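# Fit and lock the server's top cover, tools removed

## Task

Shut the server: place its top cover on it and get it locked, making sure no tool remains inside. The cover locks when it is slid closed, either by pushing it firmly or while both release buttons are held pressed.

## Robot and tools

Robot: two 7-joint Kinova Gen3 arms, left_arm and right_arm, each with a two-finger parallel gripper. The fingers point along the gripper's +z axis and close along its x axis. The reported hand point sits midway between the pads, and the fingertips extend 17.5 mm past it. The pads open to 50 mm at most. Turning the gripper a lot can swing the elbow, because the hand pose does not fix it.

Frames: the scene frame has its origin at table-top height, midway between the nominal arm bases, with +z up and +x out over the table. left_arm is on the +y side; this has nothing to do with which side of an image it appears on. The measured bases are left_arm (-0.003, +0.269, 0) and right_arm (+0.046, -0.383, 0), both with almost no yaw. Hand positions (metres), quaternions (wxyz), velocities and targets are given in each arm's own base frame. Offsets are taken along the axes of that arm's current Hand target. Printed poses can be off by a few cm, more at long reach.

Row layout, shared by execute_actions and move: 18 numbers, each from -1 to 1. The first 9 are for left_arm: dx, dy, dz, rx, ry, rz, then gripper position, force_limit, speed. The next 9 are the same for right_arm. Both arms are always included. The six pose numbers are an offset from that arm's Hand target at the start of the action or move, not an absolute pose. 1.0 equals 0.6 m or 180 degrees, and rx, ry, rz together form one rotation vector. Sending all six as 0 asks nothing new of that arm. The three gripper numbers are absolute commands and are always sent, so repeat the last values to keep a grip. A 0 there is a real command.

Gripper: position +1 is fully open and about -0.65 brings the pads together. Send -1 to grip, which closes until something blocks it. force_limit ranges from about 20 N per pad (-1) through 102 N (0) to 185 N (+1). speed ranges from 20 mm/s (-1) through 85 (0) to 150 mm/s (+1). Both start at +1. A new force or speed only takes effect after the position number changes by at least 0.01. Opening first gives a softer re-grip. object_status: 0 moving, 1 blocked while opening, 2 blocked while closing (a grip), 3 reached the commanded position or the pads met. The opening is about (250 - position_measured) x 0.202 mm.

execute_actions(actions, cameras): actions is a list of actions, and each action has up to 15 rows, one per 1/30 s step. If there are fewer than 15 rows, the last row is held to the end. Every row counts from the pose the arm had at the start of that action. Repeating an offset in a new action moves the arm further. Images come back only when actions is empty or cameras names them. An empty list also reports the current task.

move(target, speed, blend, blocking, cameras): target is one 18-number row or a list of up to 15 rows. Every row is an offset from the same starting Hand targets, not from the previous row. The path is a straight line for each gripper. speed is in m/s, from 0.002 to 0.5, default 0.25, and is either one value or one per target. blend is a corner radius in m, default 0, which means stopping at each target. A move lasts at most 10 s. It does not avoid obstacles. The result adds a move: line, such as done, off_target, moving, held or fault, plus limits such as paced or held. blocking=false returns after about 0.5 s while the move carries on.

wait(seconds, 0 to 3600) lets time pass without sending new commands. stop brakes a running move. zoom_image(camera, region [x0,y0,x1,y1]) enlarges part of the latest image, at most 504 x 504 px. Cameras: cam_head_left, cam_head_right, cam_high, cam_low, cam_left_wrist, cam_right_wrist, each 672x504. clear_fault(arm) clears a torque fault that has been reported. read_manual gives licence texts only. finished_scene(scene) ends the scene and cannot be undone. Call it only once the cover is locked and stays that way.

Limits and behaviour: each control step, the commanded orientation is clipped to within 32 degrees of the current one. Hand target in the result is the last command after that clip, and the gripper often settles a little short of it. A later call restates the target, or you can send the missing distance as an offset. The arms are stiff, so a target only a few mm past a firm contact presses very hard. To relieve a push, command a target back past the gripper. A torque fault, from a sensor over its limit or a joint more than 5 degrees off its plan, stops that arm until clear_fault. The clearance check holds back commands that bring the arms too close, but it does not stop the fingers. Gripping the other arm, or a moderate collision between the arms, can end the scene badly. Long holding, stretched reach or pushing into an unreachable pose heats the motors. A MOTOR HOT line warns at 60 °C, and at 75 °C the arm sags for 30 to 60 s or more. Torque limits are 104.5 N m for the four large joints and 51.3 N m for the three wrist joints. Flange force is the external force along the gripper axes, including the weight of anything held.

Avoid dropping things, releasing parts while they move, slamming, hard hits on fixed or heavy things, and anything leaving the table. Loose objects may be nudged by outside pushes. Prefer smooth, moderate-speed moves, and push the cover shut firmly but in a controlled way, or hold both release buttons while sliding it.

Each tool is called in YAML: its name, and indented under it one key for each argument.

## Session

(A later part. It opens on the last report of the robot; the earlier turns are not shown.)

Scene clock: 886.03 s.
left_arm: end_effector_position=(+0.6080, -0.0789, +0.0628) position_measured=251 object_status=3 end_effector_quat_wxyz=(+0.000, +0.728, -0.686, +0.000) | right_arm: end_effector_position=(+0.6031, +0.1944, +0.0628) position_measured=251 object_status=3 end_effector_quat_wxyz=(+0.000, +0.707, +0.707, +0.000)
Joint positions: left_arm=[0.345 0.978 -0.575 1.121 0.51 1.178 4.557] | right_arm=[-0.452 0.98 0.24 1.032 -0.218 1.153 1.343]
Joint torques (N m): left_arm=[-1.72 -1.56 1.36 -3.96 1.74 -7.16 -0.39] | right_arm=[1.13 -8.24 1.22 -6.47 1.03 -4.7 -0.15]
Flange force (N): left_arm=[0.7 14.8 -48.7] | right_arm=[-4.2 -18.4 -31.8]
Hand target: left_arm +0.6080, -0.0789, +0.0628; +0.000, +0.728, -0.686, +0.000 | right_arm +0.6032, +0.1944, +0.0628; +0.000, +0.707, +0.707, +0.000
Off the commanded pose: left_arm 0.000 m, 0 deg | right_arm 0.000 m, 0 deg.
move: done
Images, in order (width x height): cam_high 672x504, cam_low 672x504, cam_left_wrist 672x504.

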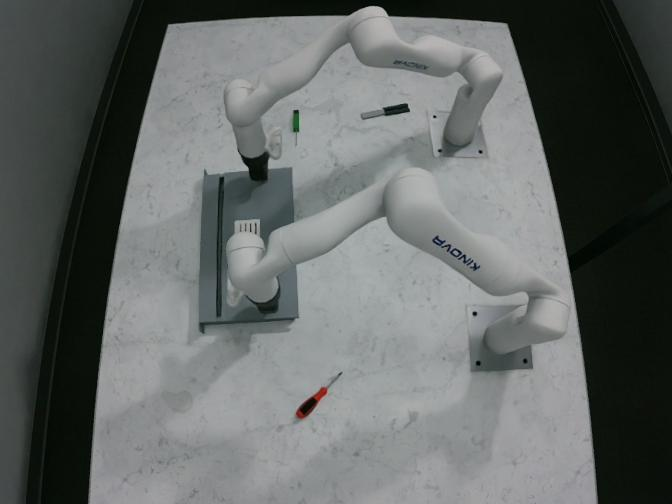

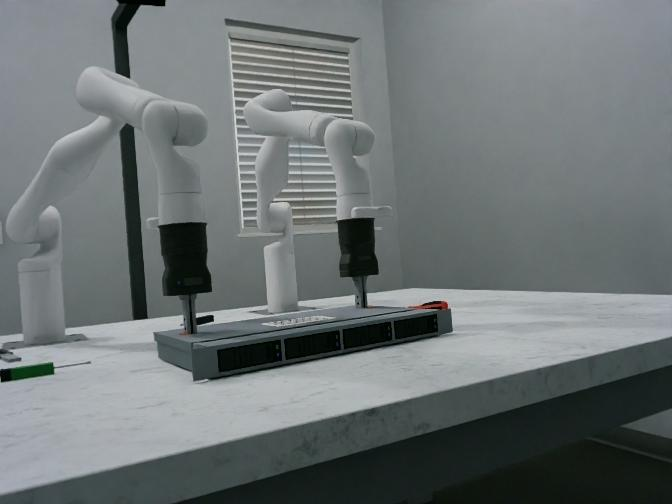

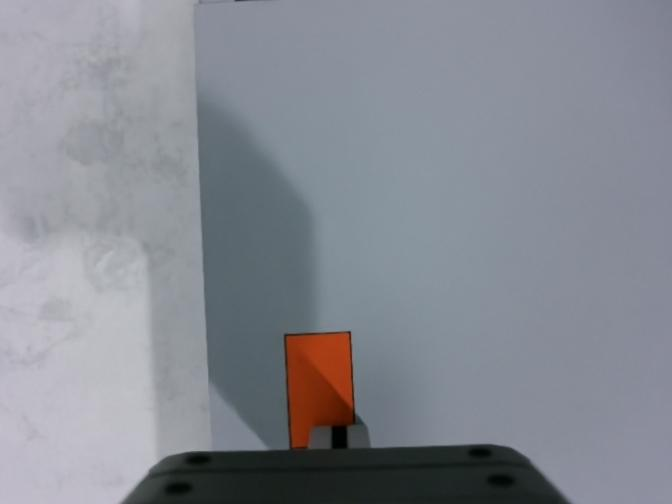

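move:
  target:
    - [0,0,-0.03,0,0,0,-1,-0.8,0,0,0,-0.03,0,0,0,-1,-0.8,0]
    - [0,0.13,-0.03,0,0,0,-1,-0.8,0,0,-0.176,-0.03,0,0,0,-1,-0.8,0]
    - [0,0.13,0.009,0,0,0,-1,-0.8,0,0,-0.176,0.009,0,0,0,-1,-0.8,0]
    - [0,0.126,0.009,0,0,0,-1,-0.8,0,0,-0.168,0.009,0,0,0,-1,-0.8,0]
  speed: [0.08,0.15,0.06,0.012]
  blend: [0.008,0.005,0,0]
  cameras: ["cam_high","cam_right_wrist","cam_left_wrist"]

zoom_image:
  camera: "cam_high"
  region: [190, 150, 330, 340]

Scene clock: 921.03 s.
left_arm: end_effector_position=(+0.5325, -0.0834, +0.0574) position_measured=251 object_status=3 end_effector_quat_wxyz=(+0.000, +0.728, -0.686, +0.000) | right_arm: end_effector_position=(+0.5023, +0.1945, +0.0575) position_measured=251 object_status=3 end_effector_quat_wxyz=(+0.000, +0.707, +0.707, +0.000)
Joint positions: left_arm=[0.439 0.843 -0.588 1.461 0.515 0.995 4.493] | right_arm=[-0.551 0.785 0.234 1.484 -0.211 0.898 1.319]
Joint torques (N m): left_arm=[-2.76 -22.26 -4.41 -18.39 2.52 -10.75 -0.54] | right_arm=[-1.05 -21.2 0.67 -8.8 0.15 -0.18 -0.12]
Flange force (N): left_arm=[0.9 25.0 -15.4] | right_arm=[-4.3 -5.3 -0.3]
Hand target: left_arm +0.5326, -0.0833, +0.0575; +0.000, +0.728, -0.686, +0.000 | right_arm +0.5024, +0.1945, +0.0575; +0.000, +0.707, +0.707, +0.000
Off the commanded pose: left_arm 0.000 m, 0 deg | right_arm 0.000 m, 0 deg.
move: done
Images, in order (width x height): cam_high 672x504, cam_left_wrist 672x504, cam_right_wrist 672x504.

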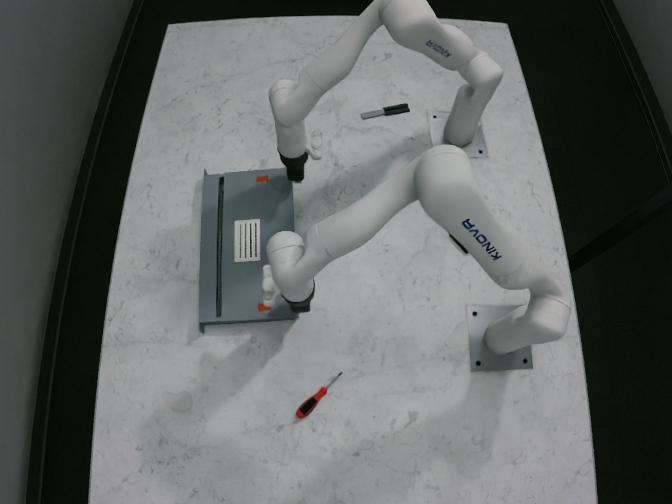

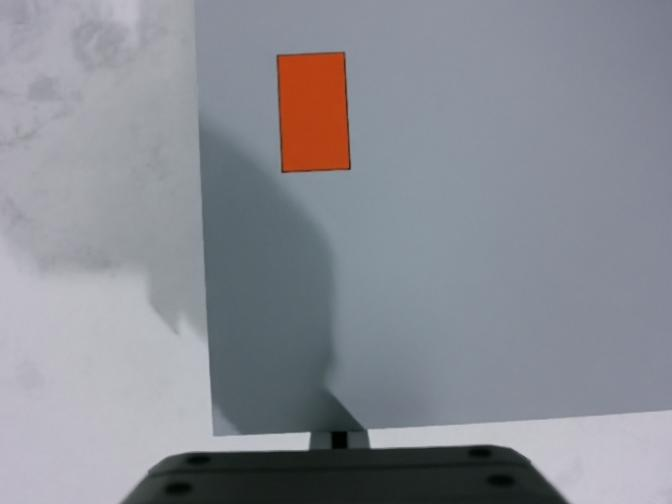

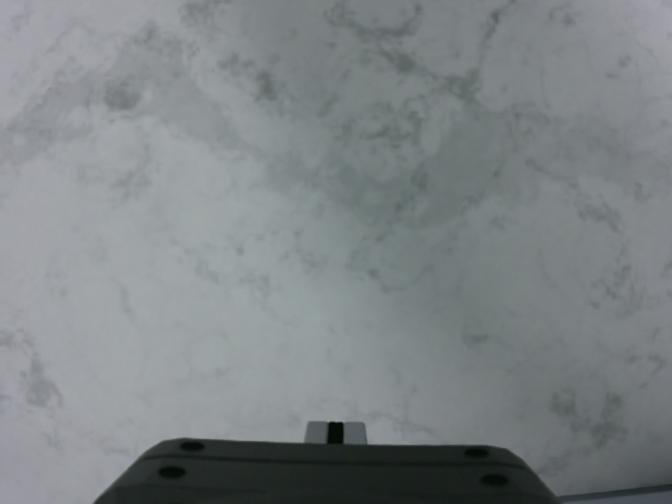

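Scaled by 2.653.

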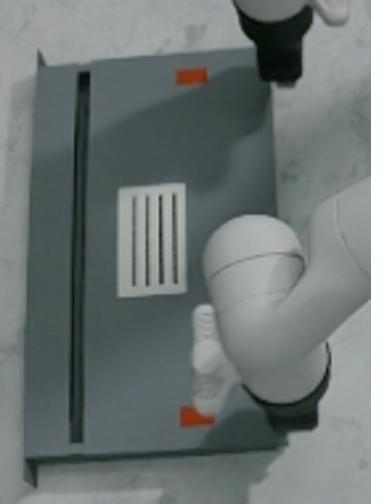

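move:
  target:
    - [0,-0.0001,0,0,0,0,-1,-0.8,0,0,0.003,0,0,0,0,-1,-0.8,0]
    - [0,-0.004,0,0,0,0,-1,-0.8,0,0,0.007,0,0,0,0,-1,-0.8,0]
  speed: 0.012
  cameras: ["cam_high","cam_right_wrist"]

zoom_image:
  camera: "cam_high"
  region: [190, 150, 330, 340]

Scene clock: 934.17 s.
left_arm: end_effector_position=(+0.5348, -0.0832, +0.0574) position_measured=251 object_status=3 end_effector_quat_wxyz=(+0.000, +0.728, -0.686, +0.000) | right_arm: end_effector_position=(+0.5065, +0.1945, +0.0575) position_measured=251 object_status=3 end_effector_quat_wxyz=(+0.000, +0.707, +0.707, +0.000)
Joint positions: left_arm=[0.436 0.847 -0.587 1.452 0.515 1 4.495] | right_arm=[-0.546 0.793 0.234 1.468 -0.211 0.907 1.321]
Joint torques (N m): left_arm=[-5.8 -22.51 -7.01 -31.69 4.94 -22.4 -0.83] | right_arm=[0.2 -21.26 1.97 -12.3 0.48 -3.42 -0.2]
Flange force (N): left_arm=[0.4 56.6 -30.4] | right_arm=[-4.9 -13.2 -4.7]
Hand target: left_arm +0.5349, -0.0832, +0.0575; +0.000, +0.728, -0.686, +0.000 | right_arm +0.5066, +0.1945, +0.0575; +0.000, +0.707, +0.707, +0.000
Off the commanded pose: left_arm 0.000 m, 0 deg | right_arm 0.000 m, 0 deg.
move: done

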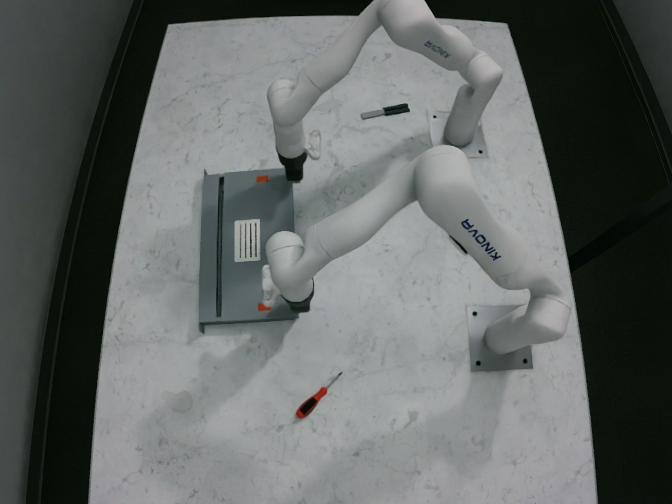

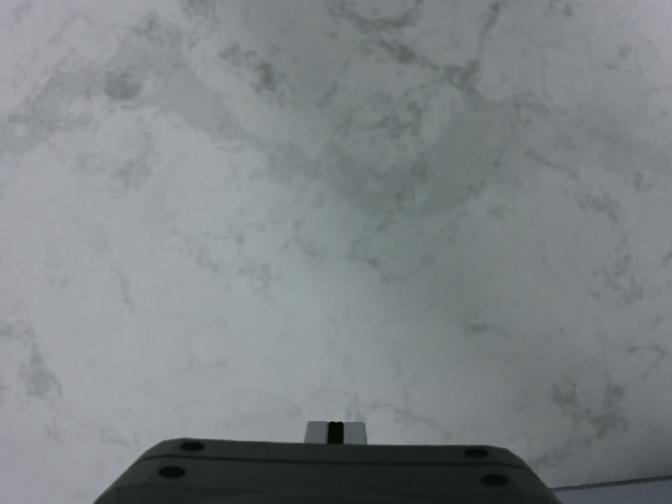

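Scaled by 2.653.

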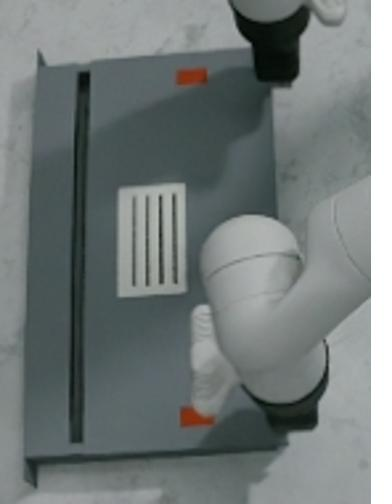

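move:
  target: [0,0,0,0,0,0,-1,-0.8,0,0,0.006,0,0,0,0,-1,-0.8,0]
  speed: 0.012
  cameras: ["cam_high","cam_low"]

zoom_image:
  camera: "cam_high"
  region: [190, 150, 330, 340]

zoom_image:
  camera: "cam_low"
  region: [145, 315, 265, 390]

zoom_image:
  camera: "cam_high"
  region: [200, 290, 240, 340]

zoom_image:
  camera: "cam_high"
  region: [200, 160, 240, 210]

Scene clock: 955.73 s.
left_arm: end_effector_position=(+0.5351, -0.0831, +0.0575) position_measured=251 object_status=3 end_effector_quat_wxyz=(+0.000, +0.728, -0.686, +0.000) | right_arm: end_effector_position=(+0.5101, +0.1945, +0.0575) position_measured=251 object_status=3 end_effector_quat_wxyz=(+0.000, +0.707, +0.707, +0.000)
Joint positions: left_arm=[0.436 0.847 -0.587 1.451 0.515 1 4.495] | right_arm=[-0.543 0.799 0.234 1.454 -0.211 0.914 1.322]
Joint torques (N m): left_arm=[-1.6 -25.59 -4.09 -10.16 0.28 -2.73 -0.32] | right_arm=[-0.6 -21.74 1.23 -9.23 0.38 -0.76 -0.11]
Flange force (N): left_arm=[3.2 2.1 1.7] | right_arm=[-3.4 -5.5 -0.8]
Hand target: left_arm +0.5349, -0.0832, +0.0575; +0.000, +0.728, -0.686, +0.000 | right_arm +0.5102, +0.1945, +0.0575; +0.000, +0.707, +0.707, +0.000
Off the commanded pose: left_arm 0.000 m, 0 deg | right_arm 0.000 m, 0 deg.
move: done

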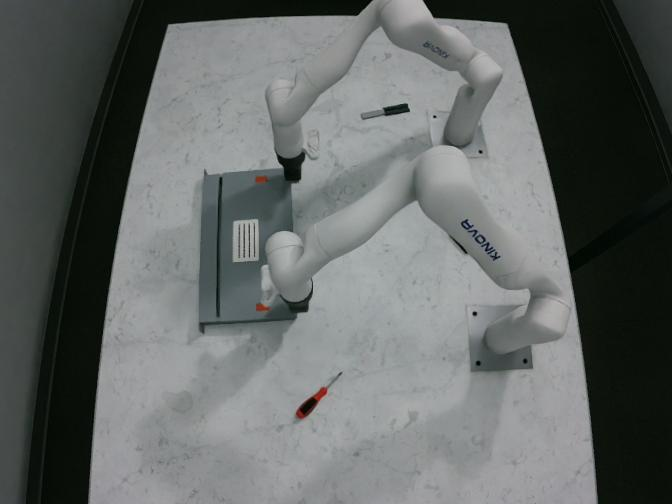

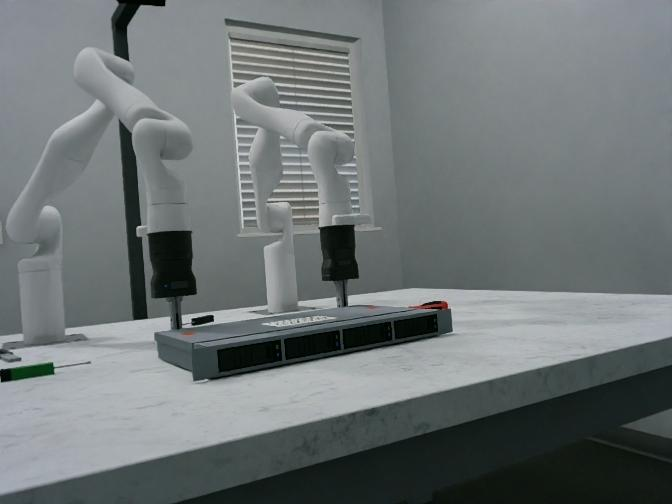

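Scaled by 2.653.

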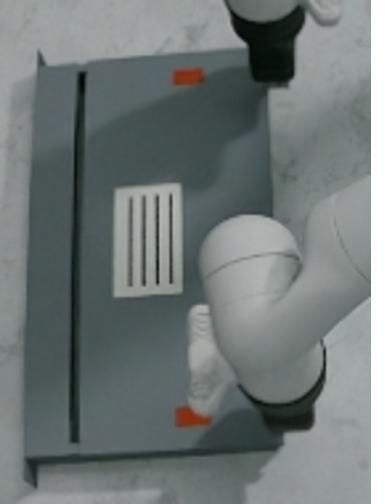

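Scaled by 4.200.

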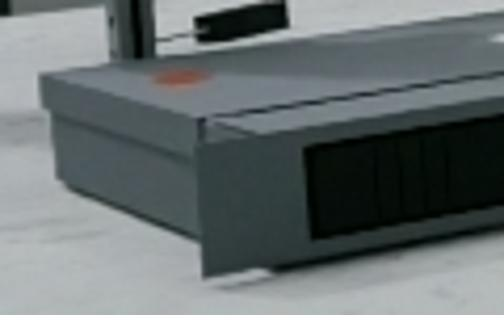

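Scaled by 10.080.

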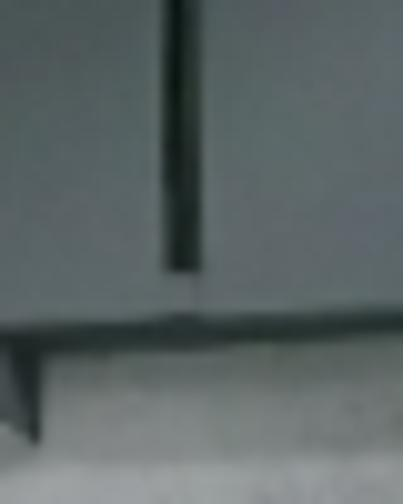

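Scaled by 10.080.

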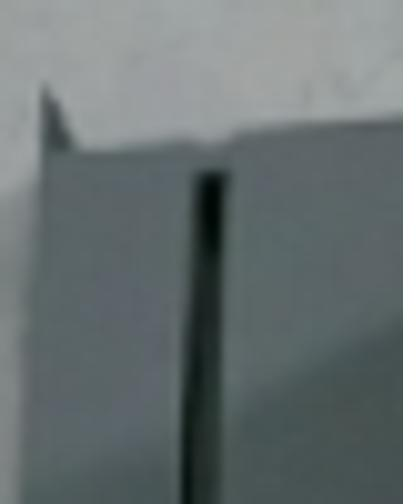

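move:
  target: [0,-0.013,0.003,0,0,0,-1,-0.8,0,0,0.015,0.003,0,0,0,-1,-0.8,0]
  speed: 0.015
  cameras: ["cam_high","cam_low"]

zoom_image:
  camera: "cam_high"
  region: [190, 150, 330, 340]

zoom_image:
  camera: "cam_low"
  region: [145, 315, 265, 390]

Scene clock: 968.60 s.
left_arm: end_effector_position=(+0.5427, -0.0828, +0.0557) position_measured=251 object_status=3 end_effector_quat_wxyz=(+0.000, +0.728, -0.686, +0.000) | right_arm: end_effector_position=(+0.5191, +0.1945, +0.0557) position_measured=251 object_status=3 end_effector_quat_wxyz=(+0.000, +0.707, +0.707, +0.000)
Joint positions: left_arm=[0.426 0.863 -0.585 1.421 0.516 1.013 4.499] | right_arm=[-0.533 0.817 0.234 1.42 -0.212 0.93 1.326]
Joint torques (N m): left_arm=[-1.91 -22.22 -3.54 -9.63 0.5 -3.55 -0.35] | right_arm=[1.74 -21.83 3.55 -13.69 1.11 -4.42 -0.21]
Flange force (N): left_arm=[3.2 5.0 -6.3] | right_arm=[-3.6 -17.9 -5.3]
Hand target: left_arm +0.5427, -0.0827, +0.0557; +0.000, +0.728, -0.686, +0.000 | right_arm +0.5192, +0.1945, +0.0557; +0.000, +0.707, +0.707, +0.000
Off the commanded pose: left_arm 0.000 m, 0 deg | right_arm 0.000 m, 0 deg.
move: done

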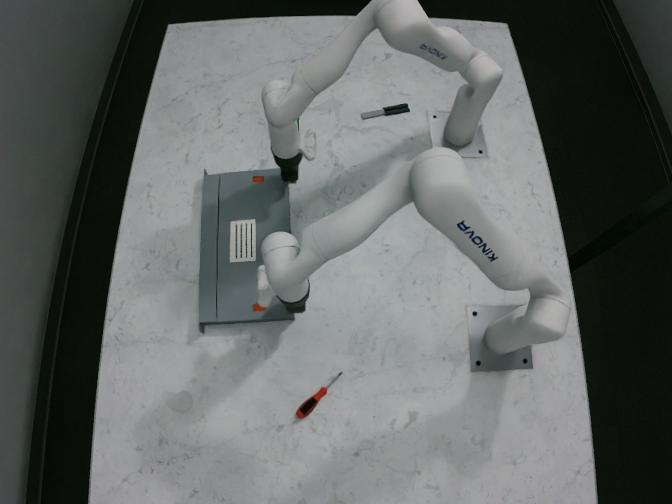

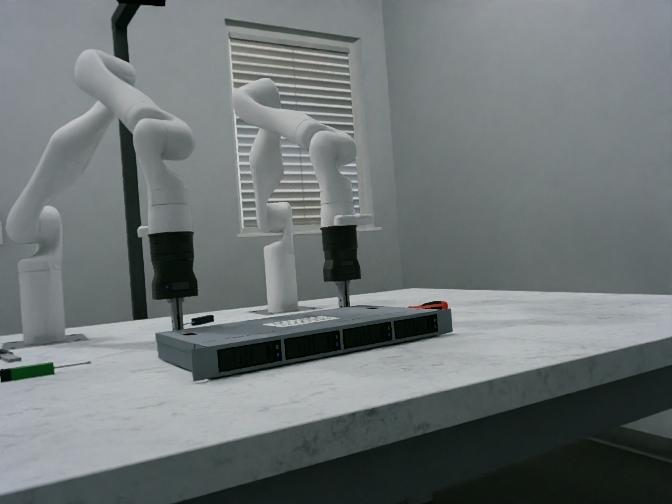

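Scaled by 2.653.

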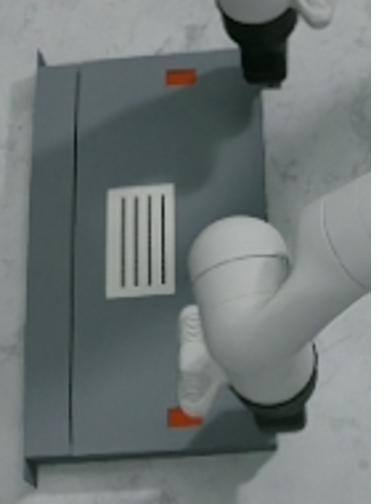

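Scaled by 4.200.

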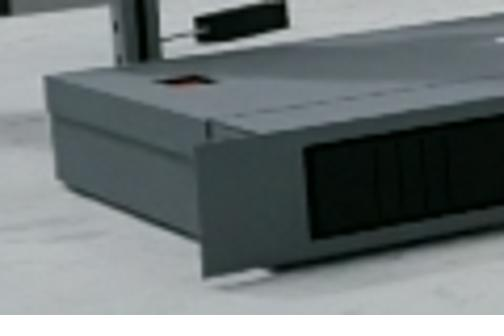

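Sliding well. Final firm push.

move:
  target: [0,-0.006,0,0,0,0,-1,-0.8,0,0,0.006,0,0,0,0,-1,-0.8,0]
  speed: 0.015
  cameras: ["cam_high","cam_low"]

zoom_image:
  camera: "cam_high"
  region: [190, 150, 330, 340]

zoom_image:
  camera: "cam_low"
  region: [145, 315, 265, 390]

Scene clock: 976.77 s.
left_arm: end_effector_position=(+0.5462, -0.0825, +0.0556) position_measured=251 object_status=3 end_effector_quat_wxyz=(+0.000, +0.728, -0.686, +0.000) | right_arm: end_effector_position=(+0.5226, +0.1945, +0.0556) position_measured=251 object_status=3 end_effector_quat_wxyz=(+0.000, +0.707, +0.707, +0.000)
Joint positions: left_arm=[0.422 0.869 -0.584 1.407 0.516 1.021 4.501] | right_arm=[-0.53 0.824 0.234 1.405 -0.212 0.938 1.328]
Joint torques (N m): left_arm=[-2.86 -22.56 -4.36 -17.57 2.23 -10.27 -0.52] | right_arm=[2.61 -21.08 4.51 -18.86 1.09 -9.27 -0.3]
Flange force (N): left_arm=[1.3 23.7 -14.9] | right_arm=[-6.8 -30.5 -13.0]
Hand target: left_arm +0.5463, -0.0825, +0.0557; +0.000, +0.728, -0.686, +0.000 | right_arm +0.5228, +0.1944, +0.0557; +0.000, +0.707, +0.707, +0.000
Off the commanded pose: left_arm 0.000 m, 0 deg | right_arm 0.000 m, 0 deg.
move: done

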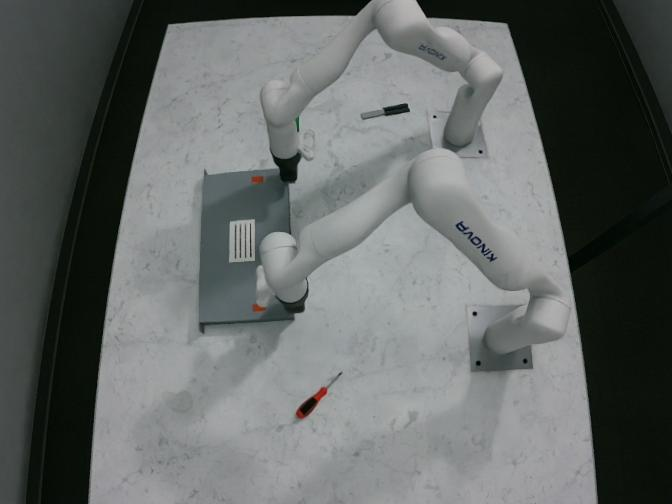

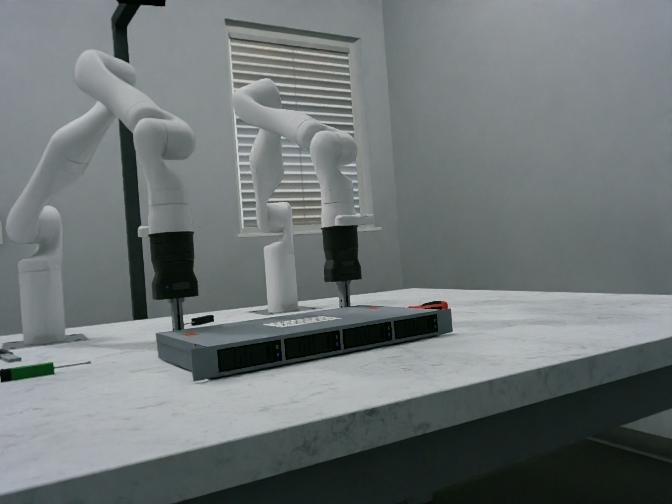

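Scaled by 2.653.

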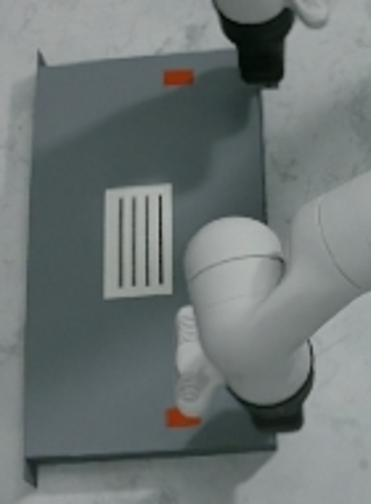

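Scaled by 4.200.

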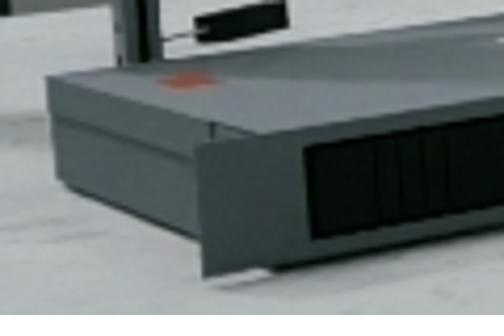

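move:
  target:
    - [0,-0.004,0,0,0,0,-1,-0.8,0,0,0.004,0,0,0,0,-1,-0.8,0]
    - [0,0.02,0,0,0,0,-1,-0.8,0,0,-0.02,0,0,0,0,-1,-0.8,0]
  speed: [0.015,0.08]
  cameras: ["cam_high"]

zoom_image:
  camera: "cam_high"
  region: [190, 150, 330, 340]

Scene clock: 985.40 s.
left_arm: end_effector_position=(+0.5344, -0.0832, +0.0557) position_measured=251 object_status=3 end_effector_quat_wxyz=(+0.000, +0.728, -0.686, +0.000) | right_arm: end_effector_position=(+0.5108, +0.1944, +0.0557) position_measured=251 object_status=3 end_effector_quat_wxyz=(+0.000, +0.707, +0.707, +0.000)
Joint positions: left_arm=[0.436 0.848 -0.586 1.455 0.517 0.995 4.493] | right_arm=[-0.542 0.803 0.234 1.453 -0.212 0.912 1.323]
Joint torques (N m): left_arm=[-0.36 -21.75 -2.23 -6.44 0.02 -0.04 -0.25] | right_arm=[-1 -21.71 0.7 -8.73 0.18 -0.24 -0.13]
Flange force (N): left_arm=[1.5 -1.5 -1.7] | right_arm=[-3.8 -4.4 -0.3]
Hand target: left_arm +0.5343, -0.0832, +0.0557; +0.000, +0.728, -0.686, +0.000 | right_arm +0.5108, +0.1945, +0.0557; +0.000, +0.707, +0.707, +0.000
Off the commanded pose: left_arm 0.000 m, 0 deg | right_arm 0.000 m, 0 deg.
move: done

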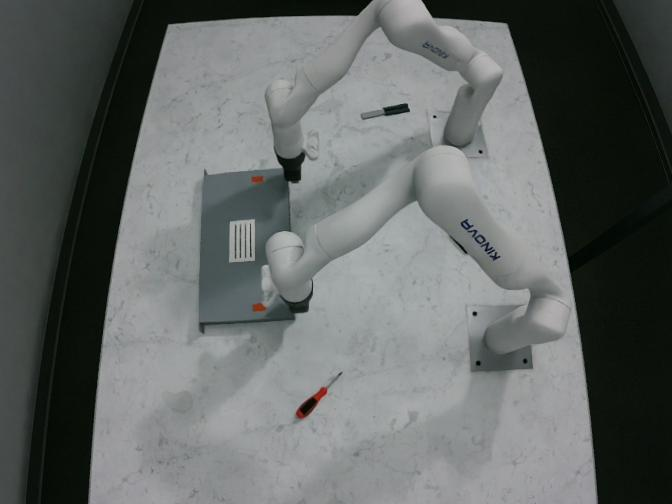

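Scaled by 2.653.

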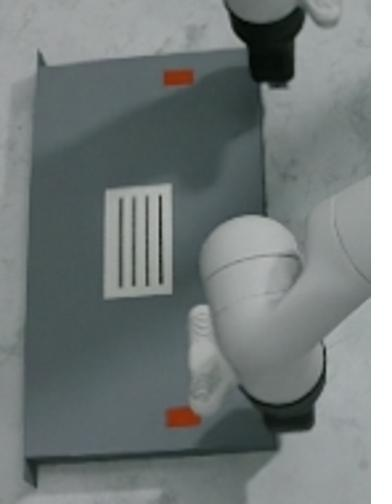

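finished_scene:
  scene: 2

The scene is finished: the task was done.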